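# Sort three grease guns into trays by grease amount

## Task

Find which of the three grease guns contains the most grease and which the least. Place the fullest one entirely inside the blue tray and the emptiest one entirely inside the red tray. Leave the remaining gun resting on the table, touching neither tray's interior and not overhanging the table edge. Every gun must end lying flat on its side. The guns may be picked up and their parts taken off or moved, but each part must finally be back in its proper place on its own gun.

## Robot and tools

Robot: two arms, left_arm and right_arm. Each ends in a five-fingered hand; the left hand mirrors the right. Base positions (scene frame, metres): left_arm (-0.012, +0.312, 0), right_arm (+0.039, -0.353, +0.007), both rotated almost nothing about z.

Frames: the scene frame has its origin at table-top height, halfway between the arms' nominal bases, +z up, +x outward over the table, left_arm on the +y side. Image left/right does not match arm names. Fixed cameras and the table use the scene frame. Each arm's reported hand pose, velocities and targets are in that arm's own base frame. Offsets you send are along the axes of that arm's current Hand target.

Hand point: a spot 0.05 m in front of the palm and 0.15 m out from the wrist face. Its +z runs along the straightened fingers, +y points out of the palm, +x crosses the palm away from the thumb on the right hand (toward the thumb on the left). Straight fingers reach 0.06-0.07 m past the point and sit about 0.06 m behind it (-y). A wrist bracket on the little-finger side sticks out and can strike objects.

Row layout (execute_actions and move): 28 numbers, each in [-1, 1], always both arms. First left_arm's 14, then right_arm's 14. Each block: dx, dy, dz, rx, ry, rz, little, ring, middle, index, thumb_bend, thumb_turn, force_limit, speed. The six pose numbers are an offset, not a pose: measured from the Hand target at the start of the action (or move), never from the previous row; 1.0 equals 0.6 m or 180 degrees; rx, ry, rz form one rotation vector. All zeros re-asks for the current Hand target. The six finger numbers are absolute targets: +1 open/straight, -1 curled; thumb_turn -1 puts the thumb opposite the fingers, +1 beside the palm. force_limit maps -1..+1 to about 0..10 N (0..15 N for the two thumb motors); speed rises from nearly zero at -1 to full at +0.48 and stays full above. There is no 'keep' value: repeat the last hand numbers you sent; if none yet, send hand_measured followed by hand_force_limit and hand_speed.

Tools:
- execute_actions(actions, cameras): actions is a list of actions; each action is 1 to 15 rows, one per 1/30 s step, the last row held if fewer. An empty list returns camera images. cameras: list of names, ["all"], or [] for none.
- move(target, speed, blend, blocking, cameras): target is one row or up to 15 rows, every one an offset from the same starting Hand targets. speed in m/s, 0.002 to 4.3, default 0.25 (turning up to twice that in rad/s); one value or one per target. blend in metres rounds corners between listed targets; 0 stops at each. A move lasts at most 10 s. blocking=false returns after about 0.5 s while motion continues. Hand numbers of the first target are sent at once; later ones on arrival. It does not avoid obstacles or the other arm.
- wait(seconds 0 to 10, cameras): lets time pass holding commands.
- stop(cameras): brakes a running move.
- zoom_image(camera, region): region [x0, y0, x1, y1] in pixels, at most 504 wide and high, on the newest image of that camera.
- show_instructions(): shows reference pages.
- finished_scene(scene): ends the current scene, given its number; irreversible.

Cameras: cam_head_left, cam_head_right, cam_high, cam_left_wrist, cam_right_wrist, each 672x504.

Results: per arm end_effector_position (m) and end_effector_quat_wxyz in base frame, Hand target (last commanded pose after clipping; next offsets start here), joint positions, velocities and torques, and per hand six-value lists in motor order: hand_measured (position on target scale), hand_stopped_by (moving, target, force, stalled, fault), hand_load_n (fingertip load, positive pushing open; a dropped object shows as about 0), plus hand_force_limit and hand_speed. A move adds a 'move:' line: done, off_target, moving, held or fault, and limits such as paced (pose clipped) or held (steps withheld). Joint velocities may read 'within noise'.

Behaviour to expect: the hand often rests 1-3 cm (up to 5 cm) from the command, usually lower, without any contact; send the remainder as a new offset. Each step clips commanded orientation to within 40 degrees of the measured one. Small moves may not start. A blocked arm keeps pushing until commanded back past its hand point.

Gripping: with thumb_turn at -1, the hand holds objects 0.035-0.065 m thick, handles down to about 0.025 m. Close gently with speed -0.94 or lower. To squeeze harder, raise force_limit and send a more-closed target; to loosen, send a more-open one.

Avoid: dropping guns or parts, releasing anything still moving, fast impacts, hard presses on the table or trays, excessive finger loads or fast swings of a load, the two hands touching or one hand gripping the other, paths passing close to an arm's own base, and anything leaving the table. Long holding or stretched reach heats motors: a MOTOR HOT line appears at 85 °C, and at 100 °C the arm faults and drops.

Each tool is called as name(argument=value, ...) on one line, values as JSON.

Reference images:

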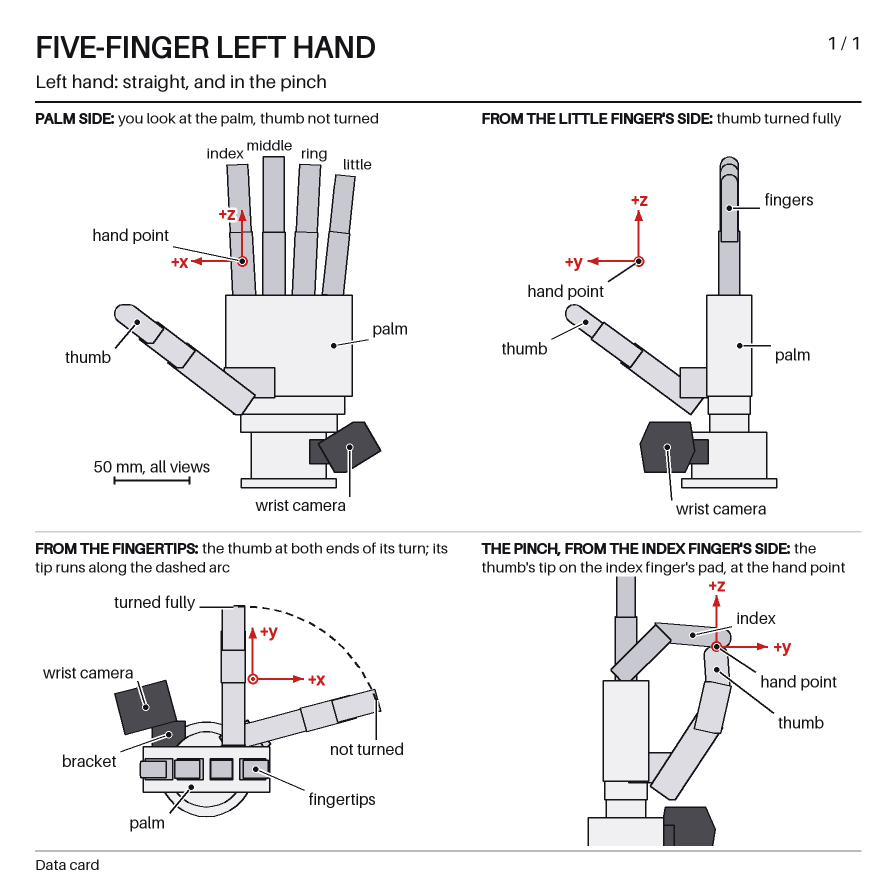

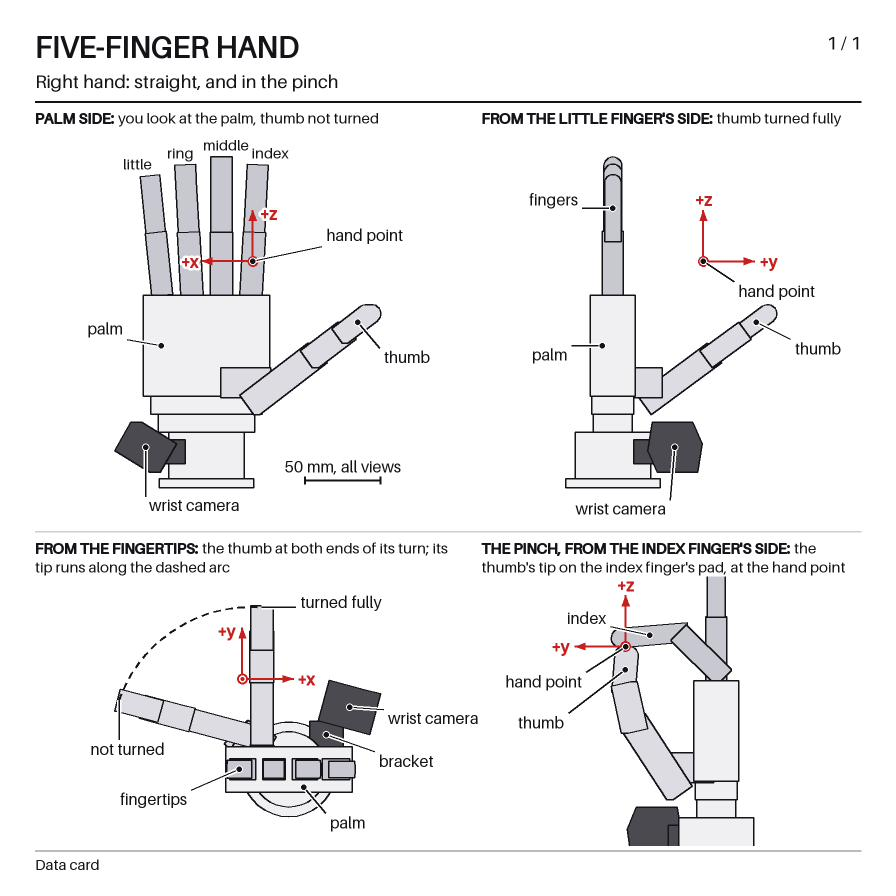

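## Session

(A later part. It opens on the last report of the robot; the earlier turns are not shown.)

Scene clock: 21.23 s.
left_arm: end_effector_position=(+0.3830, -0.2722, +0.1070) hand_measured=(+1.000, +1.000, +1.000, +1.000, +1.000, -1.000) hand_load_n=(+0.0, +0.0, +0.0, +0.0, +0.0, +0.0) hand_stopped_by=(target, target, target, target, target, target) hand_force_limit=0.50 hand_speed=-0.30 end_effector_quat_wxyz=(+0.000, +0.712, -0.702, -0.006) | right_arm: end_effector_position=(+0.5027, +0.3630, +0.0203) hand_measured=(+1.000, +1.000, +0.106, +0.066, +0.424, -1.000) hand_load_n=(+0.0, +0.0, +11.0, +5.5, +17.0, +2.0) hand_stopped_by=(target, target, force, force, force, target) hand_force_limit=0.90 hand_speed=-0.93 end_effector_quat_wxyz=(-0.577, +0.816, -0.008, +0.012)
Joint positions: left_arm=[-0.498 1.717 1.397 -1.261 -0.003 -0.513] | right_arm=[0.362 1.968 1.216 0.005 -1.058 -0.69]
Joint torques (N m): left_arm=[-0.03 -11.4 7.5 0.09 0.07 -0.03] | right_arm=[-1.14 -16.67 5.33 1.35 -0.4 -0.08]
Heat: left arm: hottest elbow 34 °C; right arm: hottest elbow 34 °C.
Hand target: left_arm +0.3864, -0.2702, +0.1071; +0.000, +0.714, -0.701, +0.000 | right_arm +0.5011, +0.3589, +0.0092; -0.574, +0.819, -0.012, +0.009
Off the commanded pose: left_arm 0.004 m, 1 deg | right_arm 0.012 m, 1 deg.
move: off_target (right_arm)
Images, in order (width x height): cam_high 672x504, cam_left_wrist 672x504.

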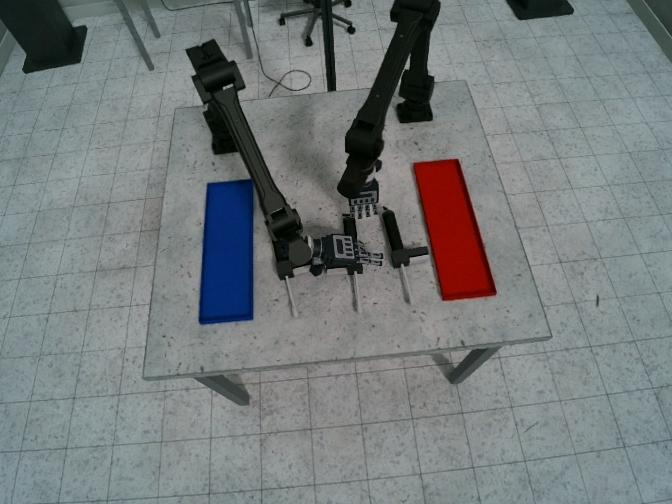

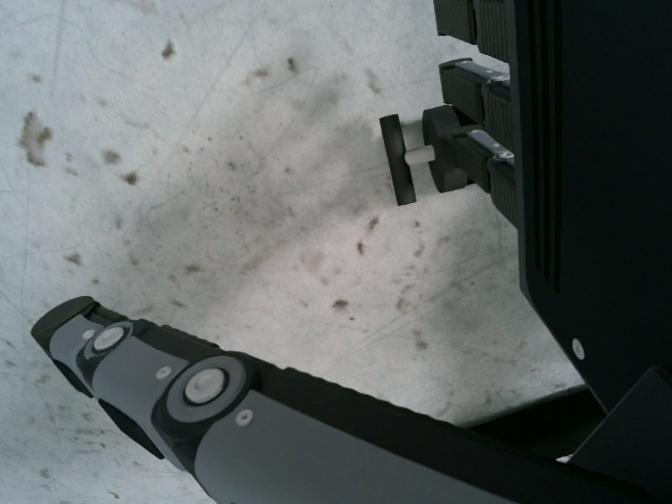

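move(target=[-0.0035,0.01,0.0133,0,0,0,1,1,1,1,1,-1,0.5,-0.3,0,0,0,0,0,0,1,1,-0.5,-0.5,-0.4,-1,0.9,-0.93], speed=0.1, cameras=["cam_high","cam_left_wrist","cam_head_left","cam_head_right"])

zoom_image(camera="cam_high", region=[325, 185, 385, 245])

zoom_image(camera="cam_left_wrist", region=[340, 40, 540, 240])

zoom_image(camera="cam_head_left", region=[306, 190, 376, 260])

zoom_image(camera="cam_head_right", region=[316, 190, 386, 260])

Scene clock: 23.37 s.
left_arm: end_effector_position=(+0.3798, -0.2709, +0.1011) hand_measured=(+1.000, +1.000, +1.000, +1.000, +1.000, -1.000) hand_load_n=(+0.0, +0.0, +0.0, -0.5, +0.0, +0.0) hand_stopped_by=(target, target, target, target, target, target) hand_force_limit=0.50 hand_speed=-0.30 end_effector_quat_wxyz=(+0.000, +0.713, -0.702, -0.002) | right_arm: end_effector_position=(+0.5027, +0.3630, +0.0203) hand_measured=(+1.000, +1.000, +0.106, +0.066, +0.424, -1.000) hand_load_n=(+0.0, +0.0, +11.0, +5.5, +17.0, +2.0) hand_stopped_by=(target, target, force, force, force, target) hand_force_limit=0.90 hand_speed=-0.93 end_effector_quat_wxyz=(-0.577, +0.816, -0.008, +0.012)
Joint positions: left_arm=[-0.498 1.71 1.371 -1.237 -0.001 -0.513] | right_arm=[0.362 1.968 1.216 0.005 -1.058 -0.69]
Joint torques (N m): left_arm=[-0.09 -11.28 6.97 0.21 -0.02 -0.07] | right_arm=[-1.14 -16.73 5.34 1.35 -0.4 -0.09]
Heat: left arm: hottest shoulder 34 °C; right arm: hottest elbow 34 °C.
Hand target: left_arm +0.3803, -0.2683, +0.0991; +0.000, +0.714, -0.700, +0.000 | right_arm +0.5011, +0.3589, +0.0092; -0.574, +0.819, -0.012, +0.009
Off the commanded pose: left_arm 0.003 m, 0 deg | right_arm 0.012 m, 1 deg.
move: off_target (right_arm)
Images, in order (width x height): cam_head_left 672x504, cam_head_right 672x504, cam_high 672x504, cam_left_wrist 672x504.

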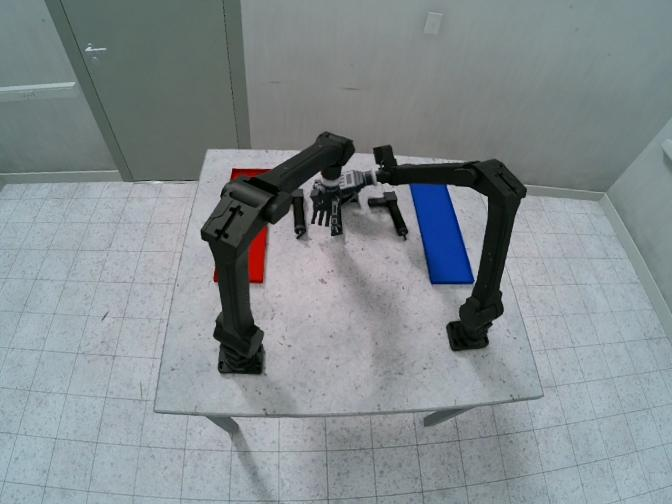

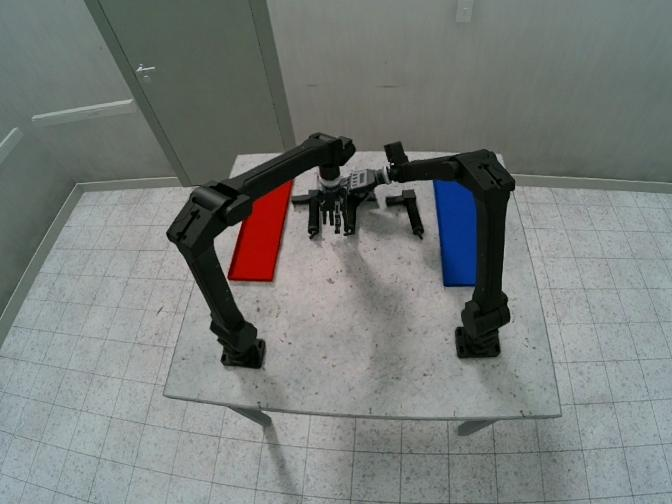

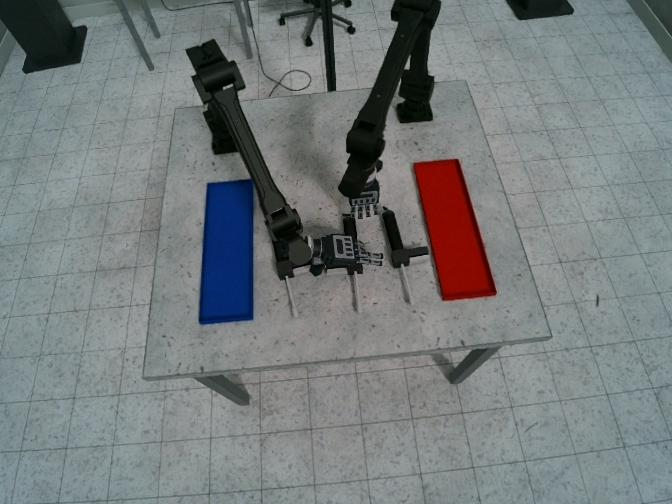

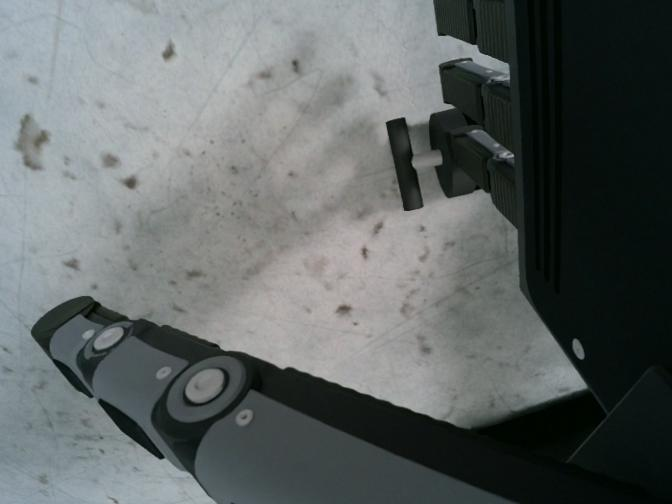

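Scaled by 8.400.

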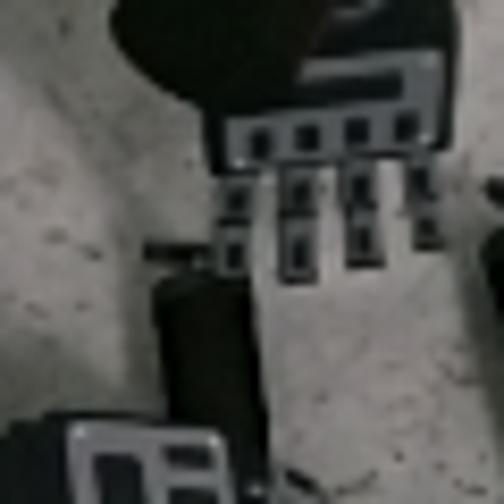

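Scaled by 2.520.

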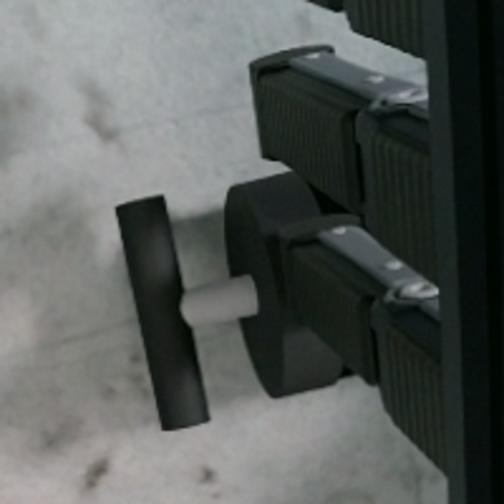

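Scaled by 7.200.

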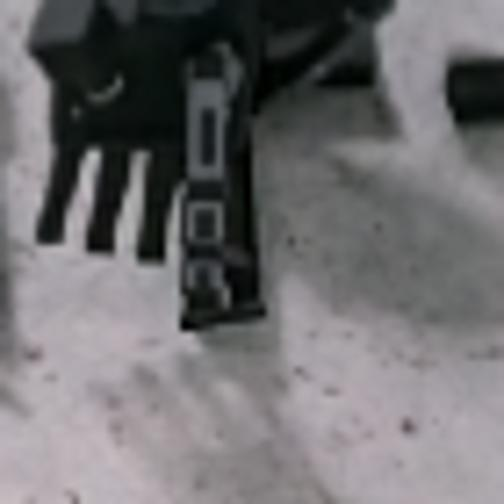

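Scaled by 7.200.

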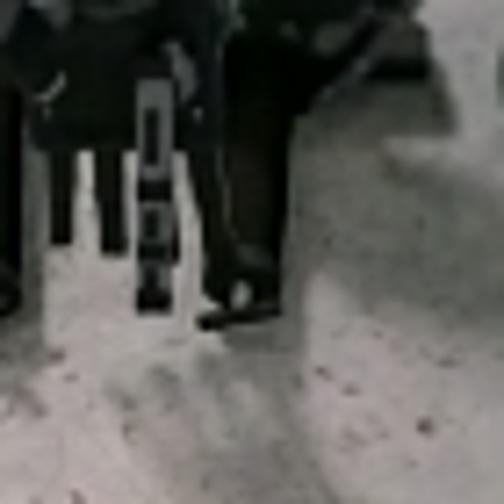

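move(target=[0,0.01,0.0167,0,0,0,1,1,1,1,1,-1,0.5,-0.3,0,0,0,0,0,0,1,1,-0.5,-0.5,-0.4,-1,0.9,-0.93], speed=0.1, cameras=["cam_high","cam_left_wrist"])

zoom_image(camera="cam_high", region=[325, 185, 385, 245])

zoom_image(camera="cam_left_wrist", region=[340, 40, 540, 240])

Scene clock: 24.93 s.
left_arm: end_effector_position=(+0.3782, -0.2703, +0.0993) hand_measured=(+1.000, +1.000, +1.000, +1.000, +1.000, -1.000) hand_load_n=(+0.0, +0.0, +0.0, +0.0, +0.0, +0.0) hand_stopped_by=(target, target, target, target, target, target) hand_force_limit=0.50 hand_speed=-0.30 end_effector_quat_wxyz=(-0.002, +0.713, -0.702, +0.008) | right_arm: end_effector_position=(+0.5027, +0.3630, +0.0203) hand_measured=(+1.000, +1.000, +0.106, +0.066, +0.424, -1.000) hand_load_n=(+0.0, +0.0, +11.0, +5.5, +17.5, +2.0) hand_stopped_by=(target, target, force, force, force, target) hand_force_limit=0.90 hand_speed=-0.93 end_effector_quat_wxyz=(-0.577, +0.816, -0.008, +0.012)
Joint positions: left_arm=[-0.498 1.692 1.345 -1.207 0 -0.513] | right_arm=[0.362 1.968 1.216 0.005 -1.058 -0.69]
Joint torques (N m): left_arm=[-0.73 -10.05 6.31 0.25 -0.01 -0.13] | right_arm=[-1.14 -16.73 5.34 1.35 -0.41 -0.09]
Heat: left arm: hottest shoulder 34 °C; right arm: hottest elbow 34 °C.
Hand target: left_arm +0.3742, -0.2684, +0.0890; +0.000, +0.714, -0.700, +0.000 | right_arm +0.5011, +0.3589, +0.0092; -0.574, +0.819, -0.012, +0.009
Off the commanded pose: left_arm 0.011 m, 1 deg | right_arm 0.012 m, 1 deg.
move: off_target (left_arm, right_arm)
Images, in order (width x height): cam_high 672x504, cam_left_wrist 672x504.

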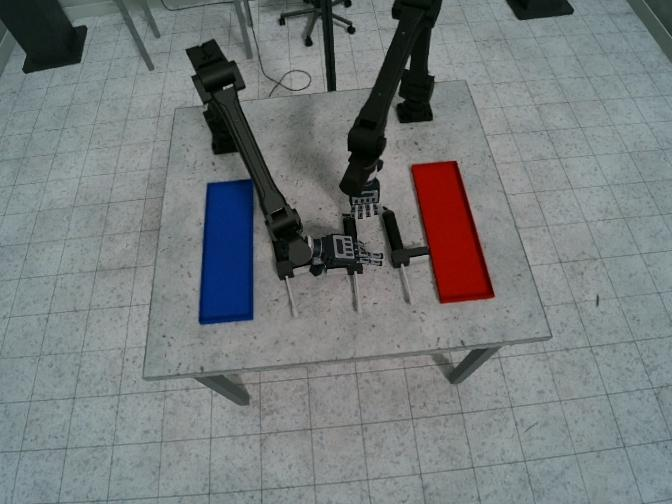

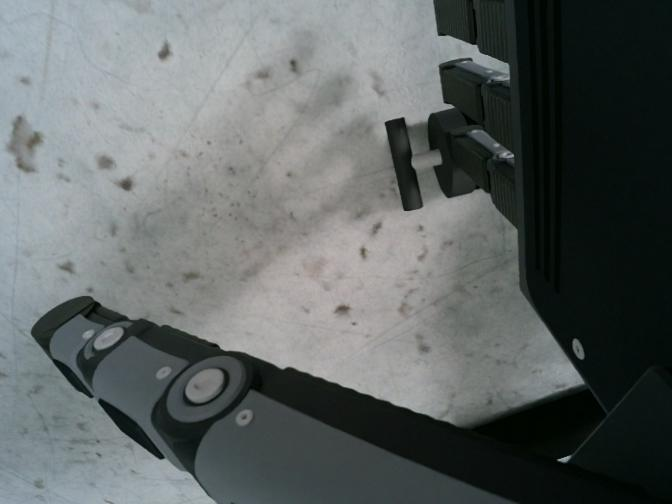

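Scaled by 8.400.

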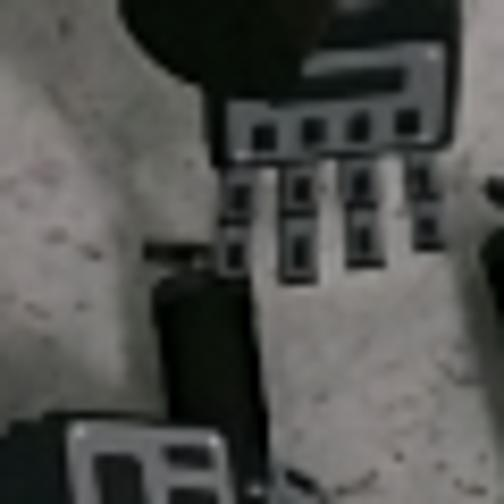

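Scaled by 2.520.

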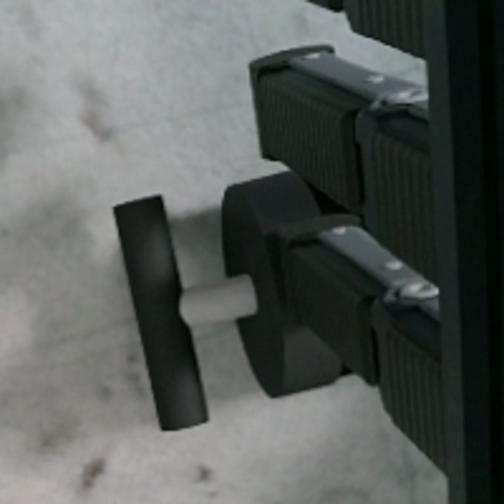

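move(target=[[0,0,-0.025,0,0,0,1,1,1,1,1,-1,0.5,-0.3,0,0,0,0,0,0,1,1,-0.5,-0.5,-0.4,-1,0.9,-0.93],[0,0,0.005,0,0,0,1,1,1,1,1,-1,0.5,-0.3,0,0,0,0,0,0,1,1,-0.5,-0.5,-0.4,-1,0.9,-0.93]], speed=0.06, cameras=["cam_high","cam_left_wrist"])

zoom_image(camera="cam_high", region=[325, 185, 385, 245])

zoom_image(camera="cam_left_wrist", region=[340, 40, 540, 240])

Scene clock: 26.93 s.
left_arm: end_effector_position=(+0.3751, -0.2686, +0.0988) hand_measured=(+1.000, +1.000, +1.000, +1.000, +1.000, -1.000) hand_load_n=(+0.0, +0.0, +0.0, -1.5, +0.0, +0.0) hand_stopped_by=(target, target, target, target, target, target) hand_force_limit=0.50 hand_speed=-0.30 end_effector_quat_wxyz=(-0.001, +0.713, -0.702, +0.004) | right_arm: end_effector_position=(+0.5027, +0.3630, +0.0203) hand_measured=(+1.000, +1.000, +0.106, +0.066, +0.424, -1.000) hand_load_n=(+0.0, +0.0, +11.0, +5.5, +17.0, +2.5) hand_stopped_by=(target, target, force, force, force, target) hand_force_limit=0.90 hand_speed=-0.93 end_effector_quat_wxyz=(-0.577, +0.816, -0.008, +0.012)
Joint positions: left_arm=[-0.498 1.689 1.339 -1.211 0 -0.513] | right_arm=[0.362 1.968 1.216 0.005 -1.058 -0.69]
Joint torques (N m): left_arm=[-0.85 -9.35 6.16 0.51 -0.04 -0.1] | right_arm=[-1.14 -16.73 5.33 1.36 -0.4 -0.09]
Heat: left arm: hottest shoulder 34 °C; right arm: hottest elbow 35 °C.
Hand target: left_arm +0.3742, -0.2683, +0.0861; +0.000, +0.714, -0.700, +0.000 | right_arm +0.5011, +0.3589, +0.0092; -0.574, +0.819, -0.012, +0.009
Off the commanded pose: left_arm 0.013 m, 1 deg | right_arm 0.012 m, 1 deg.
move: off_target (left_arm, right_arm)
Images, in order (width x height): cam_high 672x504, cam_left_wrist 672x504.

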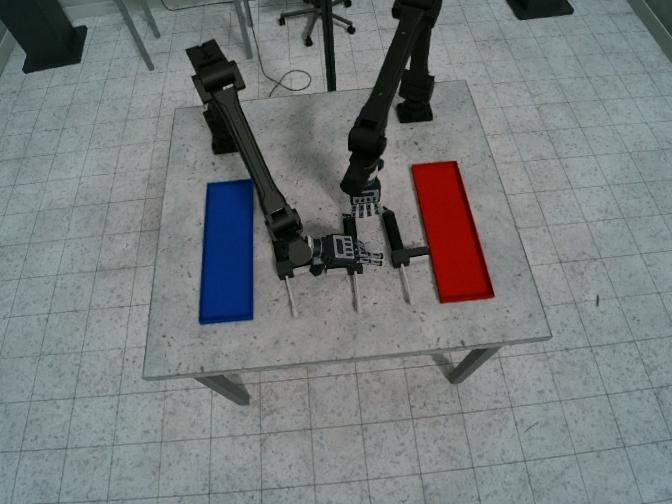

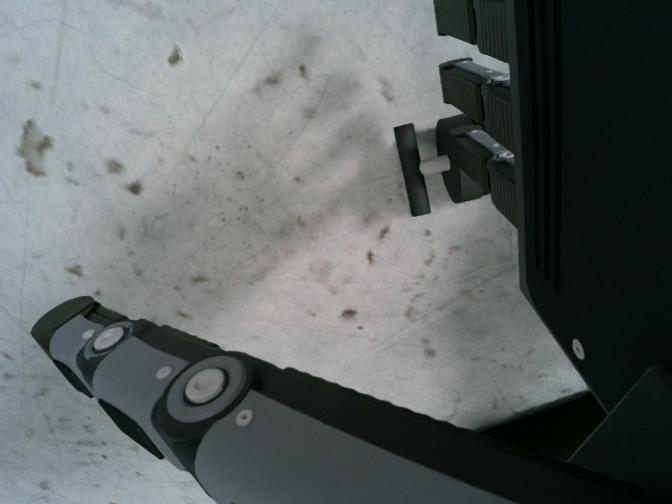

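Scaled by 8.400.

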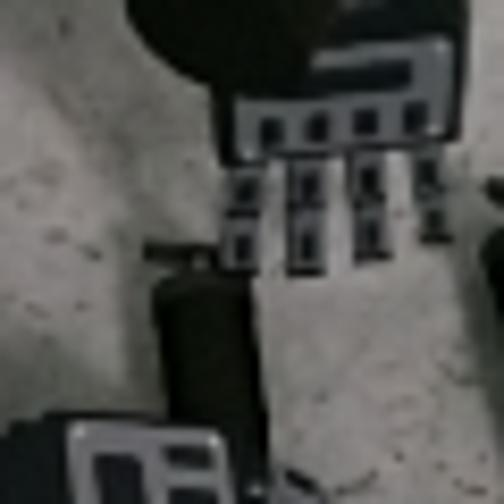

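Scaled by 2.520.

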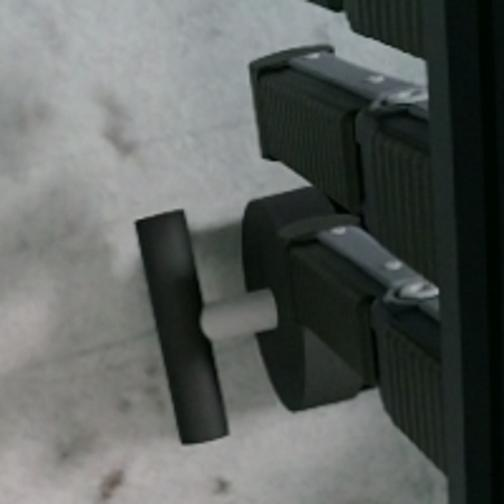

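move(target=[[0,0.0,-0.03,0,0,0,1,1,1,1,1,-1,0.5,-0.3,0,0,0,0,0,0,1,1,-0.5,-0.5,-0.4,-1,0.9,-0.93],[0,0.0123,-0.03,0,0,0,1,1,1,1,1,-1,0.5,-0.3,0,0,0,0,0,0,1,1,-0.5,-0.5,-0.4,-1,0.9,-0.93],[0,0.0123,-0.01,0,0,0,1,1,1,1,1,-1,0.5,-0.3,0,0,0,0,0,0,1,1,-0.5,-0.5,-0.4,-1,0.9,-0.93]], speed=0.06, cameras=["cam_high","cam_left_wrist"])

zoom_image(camera="cam_high", region=[325, 185, 385, 245])

zoom_image(camera="cam_left_wrist", region=[340, 40, 540, 240])

Scene clock: 29.03 s.
left_arm: end_effector_position=(+0.3668, -0.2641, +0.0922) hand_measured=(+1.000, +1.000, +1.000, +1.000, +1.000, -1.000) hand_load_n=(+0.0, +0.0, +0.0, -0.5, +0.0, +0.0) hand_stopped_by=(target, target, target, target, target, target) hand_force_limit=0.50 hand_speed=-0.30 end_effector_quat_wxyz=(+0.002, +0.713, -0.701, -0.005) | right_arm: end_effector_position=(+0.5027, +0.3630, +0.0203) hand_measured=(+1.000, +1.000, +0.106, +0.066, +0.424, -1.000) hand_load_n=(+0.0, +0.0, +11.0, +6.0, +17.0, +2.5) hand_stopped_by=(target, target, force, force, force, target) hand_force_limit=0.90 hand_speed=-0.93 end_effector_quat_wxyz=(-0.577, +0.816, -0.008, +0.012)
Joint positions: left_arm=[-0.498 1.686 1.313 -1.21 0 -0.516] | right_arm=[0.362 1.968 1.216 0.005 -1.058 -0.69]
Joint torques (N m): left_arm=[-1.49 -10.46 7.41 0.1 0.01 -0.18] | right_arm=[-1.14 -16.67 5.33 1.36 -0.4 -0.09]
Heat: left arm: hottest shoulder 34 °C; right arm: hottest elbow 35 °C.
Hand target: left_arm +0.3669, -0.2685, +0.0921; +0.000, +0.714, -0.700, +0.000 | right_arm +0.5011, +0.3589, +0.0092; -0.574, +0.819, -0.012, +0.009
Off the commanded pose: left_arm 0.004 m, 1 deg | right_arm 0.012 m, 1 deg.
move: off_target (right_arm)
Images, in order (width x height): cam_high 672x504, cam_left_wrist 672x504.

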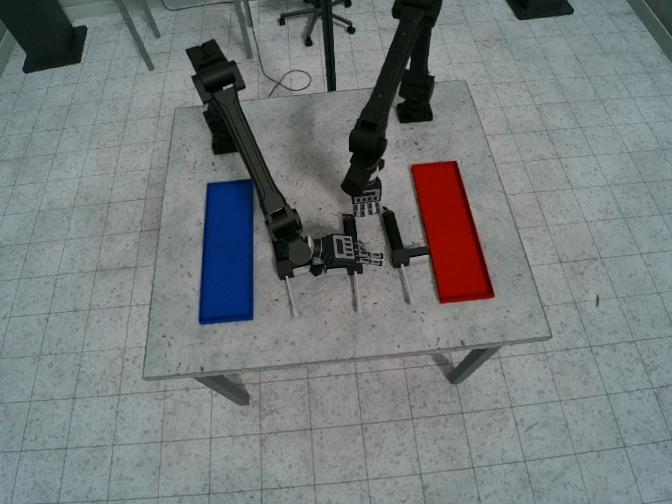

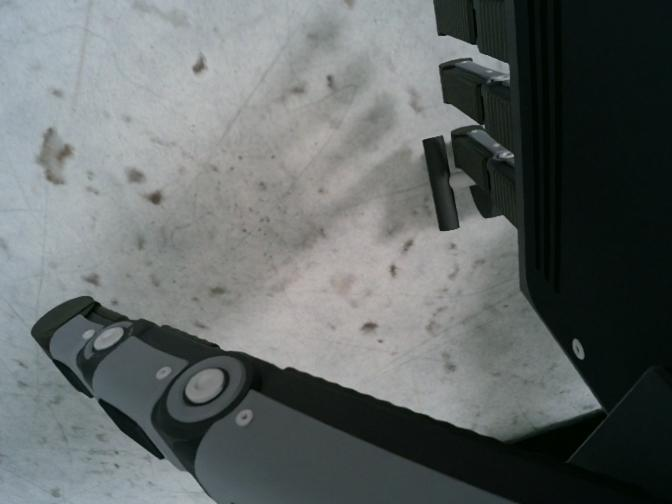

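Scaled by 8.400.

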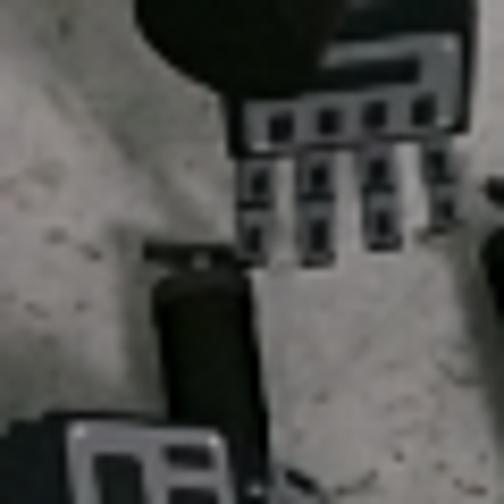

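Scaled by 2.520.

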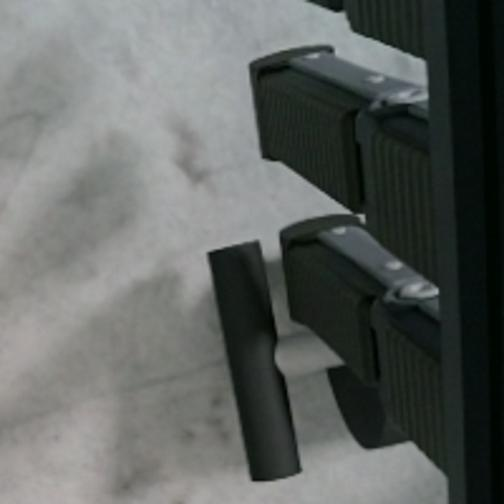

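move(target=[[0.0117,0,0.0,0,0,0,1,1,1,1,1,-1,0.5,-0.3,0,0,0,0,0,0,1,1,-0.5,-0.5,-0.4,-1,0.9,-0.93],[0.0117,0,0.0117,0,0,0,1,1,1,1,1,-1,0.5,-0.3,0,0,0,0,0,0,1,1,-0.5,-0.5,-0.4,-1,0.9,-0.93]], speed=0.05, cameras=["cam_high","cam_left_wrist"])

zoom_image(camera="cam_high", region=[325, 185, 385, 245])

zoom_image(camera="cam_left_wrist", region=[340, 40, 540, 240])

Scene clock: 30.53 s.
left_arm: end_effector_position=(+0.3671, -0.2712, +0.0893) hand_measured=(+1.000, +1.000, +1.000, +1.000, +1.000, -1.000) hand_load_n=(+0.0, +0.0, +0.0, +0.0, +0.0, +0.0) hand_stopped_by=(target, target, target, target, target, target) hand_force_limit=0.50 hand_speed=-0.30 end_effector_quat_wxyz=(+0.000, +0.713, -0.701, -0.001) | right_arm: end_effector_position=(+0.5027, +0.3630, +0.0203) hand_measured=(+1.000, +1.000, +0.106, +0.066, +0.424, -1.000) hand_load_n=(+0.0, +0.0, +11.0, +5.5, +17.0, +2.5) hand_stopped_by=(target, target, force, force, force, target) hand_force_limit=0.90 hand_speed=-0.93 end_effector_quat_wxyz=(-0.577, +0.816, -0.008, +0.012)
Joint positions: left_arm=[-0.51 1.691 1.313 -1.195 0 -0.527] | right_arm=[0.362 1.968 1.216 0.005 -1.058 -0.69]
Joint torques (N m): left_arm=[-1.26 -9.99 7.58 0.21 -0.02 -0.2] | right_arm=[-1.14 -16.67 5.33 1.36 -0.41 -0.09]
Heat: left arm: hottest shoulder 34 °C; right arm: hottest elbow 35 °C.
Hand target: left_arm +0.3671, -0.2755, +0.0850; +0.000, +0.714, -0.700, +0.000 | right_arm +0.5011, +0.3589, +0.0092; -0.574, +0.819, -0.012, +0.009
Off the commanded pose: left_arm 0.006 m, 0 deg | right_arm 0.012 m, 1 deg.
move: off_target (right_arm)
Images, in order (width x height): cam_high 672x504, cam_left_wrist 672x504.

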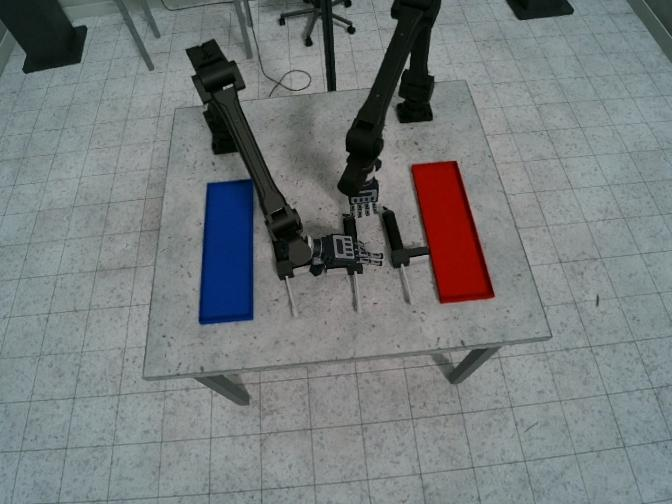

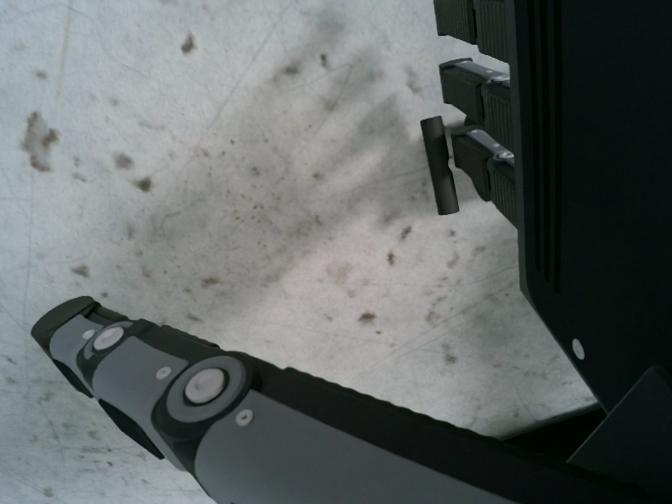

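Scaled by 8.400.

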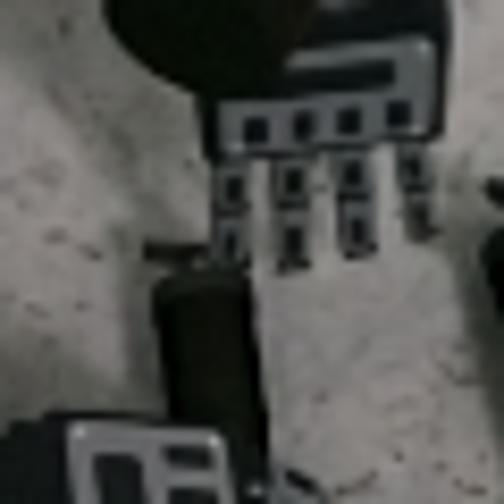

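Scaled by 2.520.

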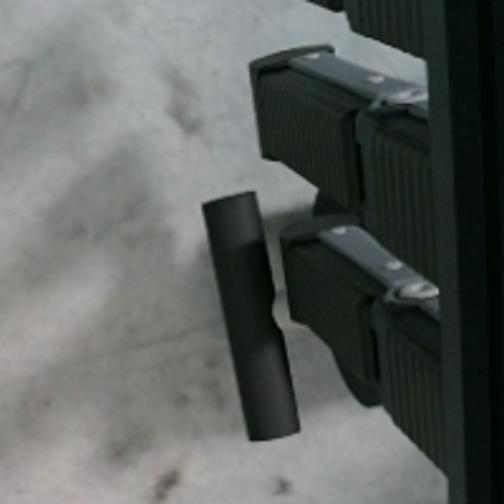

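move(target=[0,0.0417,0.003,0,0,0,1,1,1,1,1,-1,0.5,-0.3,0,0,0,0,0,0,1,1,-0.5,-0.5,-0.4,-1,0.9,-0.93], speed=0.06, cameras=["cam_high","cam_left_wrist"])

zoom_image(camera="cam_high", region=[325, 175, 385, 235])

Scene clock: 31.70 s.
left_arm: end_effector_position=(+0.3410, -0.2725, +0.0779) hand_measured=(+1.000, +1.000, +1.000, +1.000, +1.000, -1.000) hand_load_n=(+0.0, +0.0, +0.0, +0.0, +0.0, +0.0) hand_stopped_by=(target, target, target, target, target, target) hand_force_limit=0.50 hand_speed=-0.30 end_effector_quat_wxyz=(+0.002, +0.712, -0.703, -0.012) | right_arm: end_effector_position=(+0.5026, +0.3630, +0.0204) hand_measured=(+1.000, +1.000, +0.106, +0.066, +0.424, -1.000) hand_load_n=(+0.0, +0.0, +11.0, +5.0, +17.0, +2.0) hand_stopped_by=(target, target, force, force, force, target) hand_force_limit=0.90 hand_speed=-0.93 end_effector_quat_wxyz=(-0.578, +0.816, -0.007, +0.012)
Joint positions: left_arm=[-0.541 1.666 1.246 -1.175 -0.002 -0.554] | right_arm=[0.362 1.968 1.216 0.005 -1.059 -0.691]
Joint torques (N m): left_arm=[-1.14 -11.16 7.12 0.1 0.06 -0.19] | right_arm=[-1.2 -16.73 5.33 1.36 -0.36 -0.08]
Heat: left arm: hottest shoulder 34 °C; right arm: hottest elbow 35 °C.
Hand target: left_arm +0.3420, -0.2759, +0.0831; +0.000, +0.714, -0.700, +0.000 | right_arm +0.5011, +0.3589, +0.0092; -0.574, +0.819, -0.012, +0.009
Off the commanded pose: left_arm 0.006 m, 1 deg | right_arm 0.012 m, 1 deg.
move: off_target (right_arm)
Images, in order (width x height): cam_high 672x504, cam_left_wrist 672x504.

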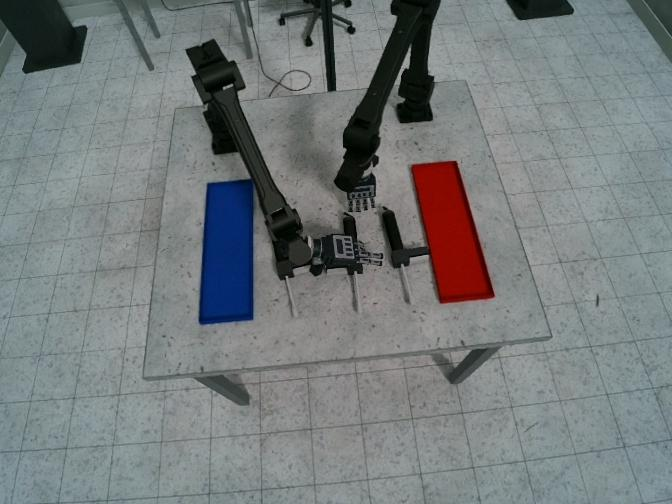

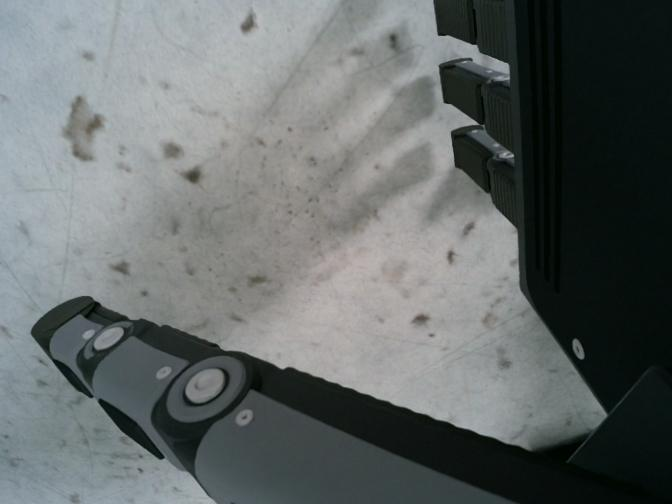

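Scaled by 8.400.

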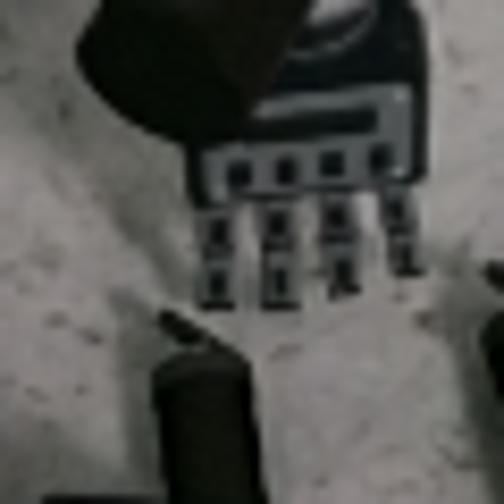

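move(target=[[0,0,-0.07,0,0,0,0.3,0.3,0.3,1,1,-1,0.5,-0.3,0,0,0,0,0,0,1,1,-0.5,-0.5,-0.4,-1,0.9,-0.93],[0.0299,-0.0413,-0.07,0,0,0,0.3,0.3,0.3,1,1,-1,0.5,-0.3,0,0,0,0,0,0,1,1,-0.5,-0.5,-0.4,-1,0.9,-0.93]], speed=0.1, cameras=["cam_high","cam_left_wrist"])

zoom_image(camera="cam_high", region=[325, 185, 385, 245])

zoom_image(camera="cam_left_wrist", region=[340, 40, 540, 240])

Scene clock: 33.90 s.
left_arm: end_effector_position=(+0.3540, -0.2809, +0.1102) hand_measured=(+0.300, +0.300, +0.300, +1.000, +1.000, -1.000) hand_load_n=(+0.0, +0.0, +0.0, +0.0, +0.0, +0.0) hand_stopped_by=(target, target, target, target, target, target) hand_force_limit=0.50 hand_speed=-0.30 end_effector_quat_wxyz=(+0.003, +0.713, -0.701, -0.018) | right_arm: end_effector_position=(+0.5026, +0.3630, +0.0204) hand_measured=(+1.000, +1.000, +0.106, +0.066, +0.424, -1.000) hand_load_n=(+0.0, +0.0, +10.5, +5.5, +17.0, +2.0) hand_stopped_by=(target, target, force, force, force, target) hand_force_limit=0.90 hand_speed=-0.93 end_effector_quat_wxyz=(-0.578, +0.816, -0.007, +0.012)
Joint positions: left_arm=[-0.542 1.68 1.354 -1.28 -0.002 -0.558] | right_arm=[0.362 1.968 1.216 0.005 -1.059 -0.691]
Joint torques (N m): left_arm=[-1.08 -10.17 12.42 -0.57 0.07 -0.16] | right_arm=[-1.14 -16.67 5.33 1.36 -0.36 -0.08]
Heat: left arm: hottest shoulder 34 °C; right arm: hottest elbow 35 °C.
Hand target: left_arm +0.3670, -0.2934, +0.1252; +0.000, +0.714, -0.701, +0.000 | right_arm +0.5011, +0.3589, +0.0092; -0.574, +0.819, -0.012, +0.009
Off the commanded pose: left_arm 0.023 m, 2 deg | right_arm 0.012 m, 1 deg.
move: off_target (left_arm, right_arm)
Images, in order (width x height): cam_high 672x504, cam_left_wrist 672x504.

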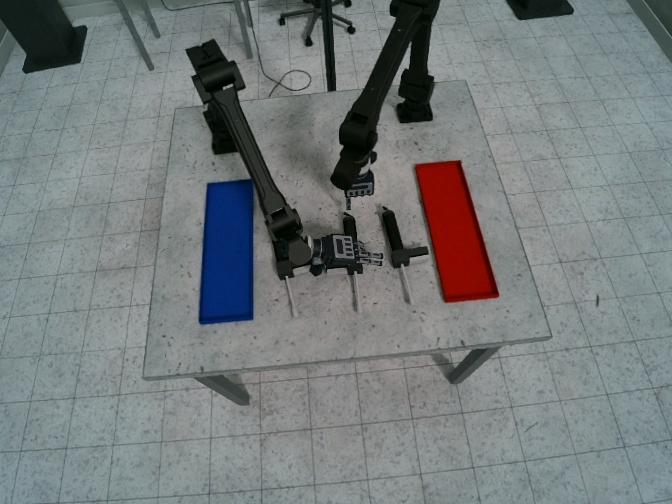

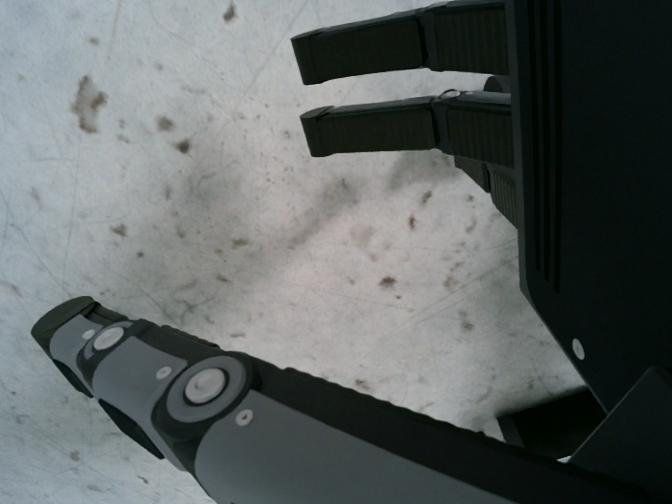

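Scaled by 8.400.

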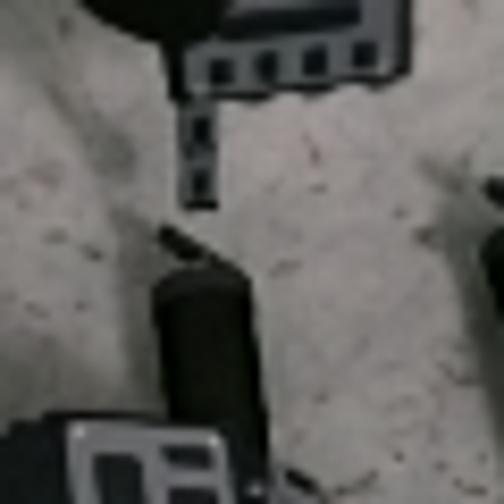

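Scaled by 2.520.

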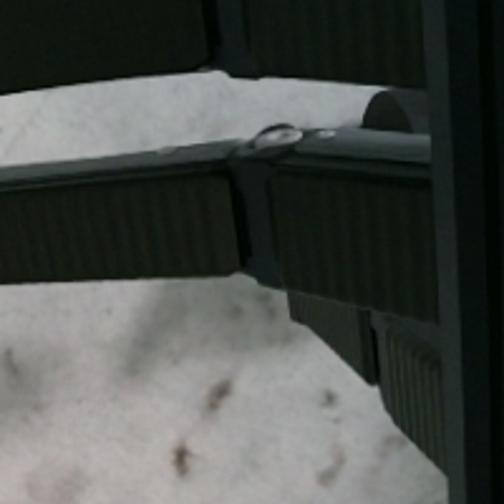

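move(target=[[0,0,0.0333,0,0,0,0.3,0.3,0.3,1,1,-1,0.5,-0.3,0,0,0,0,0,0,1,1,-0.5,-0.5,-0.4,-1,0.9,-0.93]], speed=0.1, cameras=["cam_high","cam_left_wrist"])

zoom_image(camera="cam_high", region=[325, 185, 385, 245])

Scene clock: 34.97 s.
left_arm: end_effector_position=(+0.3599, -0.2845, +0.1025) hand_measured=(+0.300, +0.300, +0.300, +1.000, +1.000, -1.000) hand_load_n=(+0.0, +0.0, +0.5, +0.0, +0.0, +0.0) hand_stopped_by=(target, target, target, target, target, target) hand_force_limit=0.50 hand_speed=-0.30 end_effector_quat_wxyz=(+0.002, +0.713, -0.701, -0.012) | right_arm: end_effector_position=(+0.5026, +0.3630, +0.0204) hand_measured=(+1.000, +1.000, +0.106, +0.066, +0.424, -1.000) hand_load_n=(+0.0, +0.0, +11.0, +5.5, +17.0, +2.0) hand_stopped_by=(target, target, force, force, force, target) hand_force_limit=0.90 hand_speed=-0.93 end_effector_quat_wxyz=(-0.578, +0.816, -0.007, +0.012)
Joint positions: left_arm=[-0.542 1.695 1.354 -1.253 -0.002 -0.558] | right_arm=[0.362 1.968 1.216 0.005 -1.059 -0.691]
Joint torques (N m): left_arm=[-1.32 -10.17 9.52 0.02 0.07 -0.2] | right_arm=[-1.08 -16.67 5.35 1.35 -0.36 -0.08]
Heat: left arm: hottest shoulder 34 °C; right arm: hottest elbow 35 °C.
Hand target: left_arm +0.3671, -0.2934, +0.1052; +0.000, +0.714, -0.701, +0.000 | right_arm +0.5011, +0.3589, +0.0092; -0.574, +0.819, -0.012, +0.009
Off the commanded pose: left_arm 0.012 m, 1 deg | right_arm 0.012 m, 1 deg.
move: off_target (left_arm, right_arm)
Images, in order (width x height): cam_high 672x504, cam_left_wrist 672x504.

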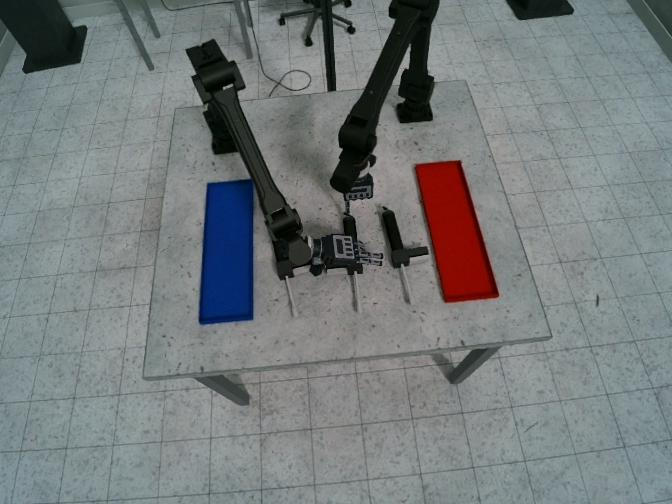

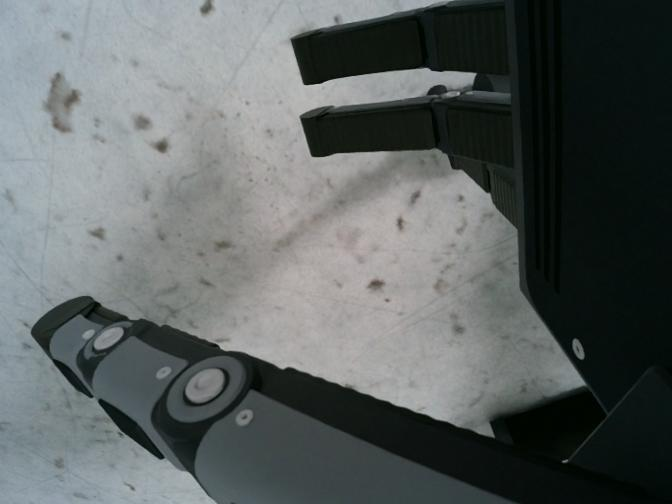

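Scaled by 8.400.

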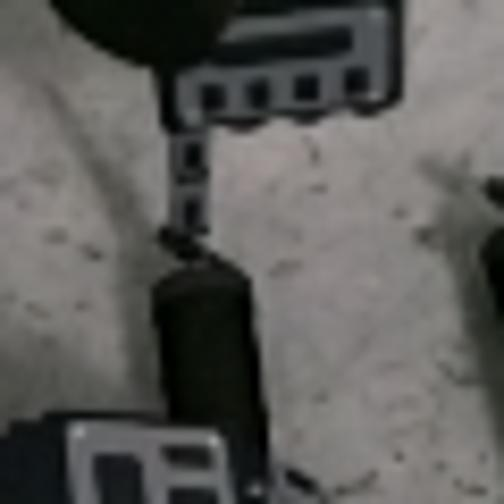

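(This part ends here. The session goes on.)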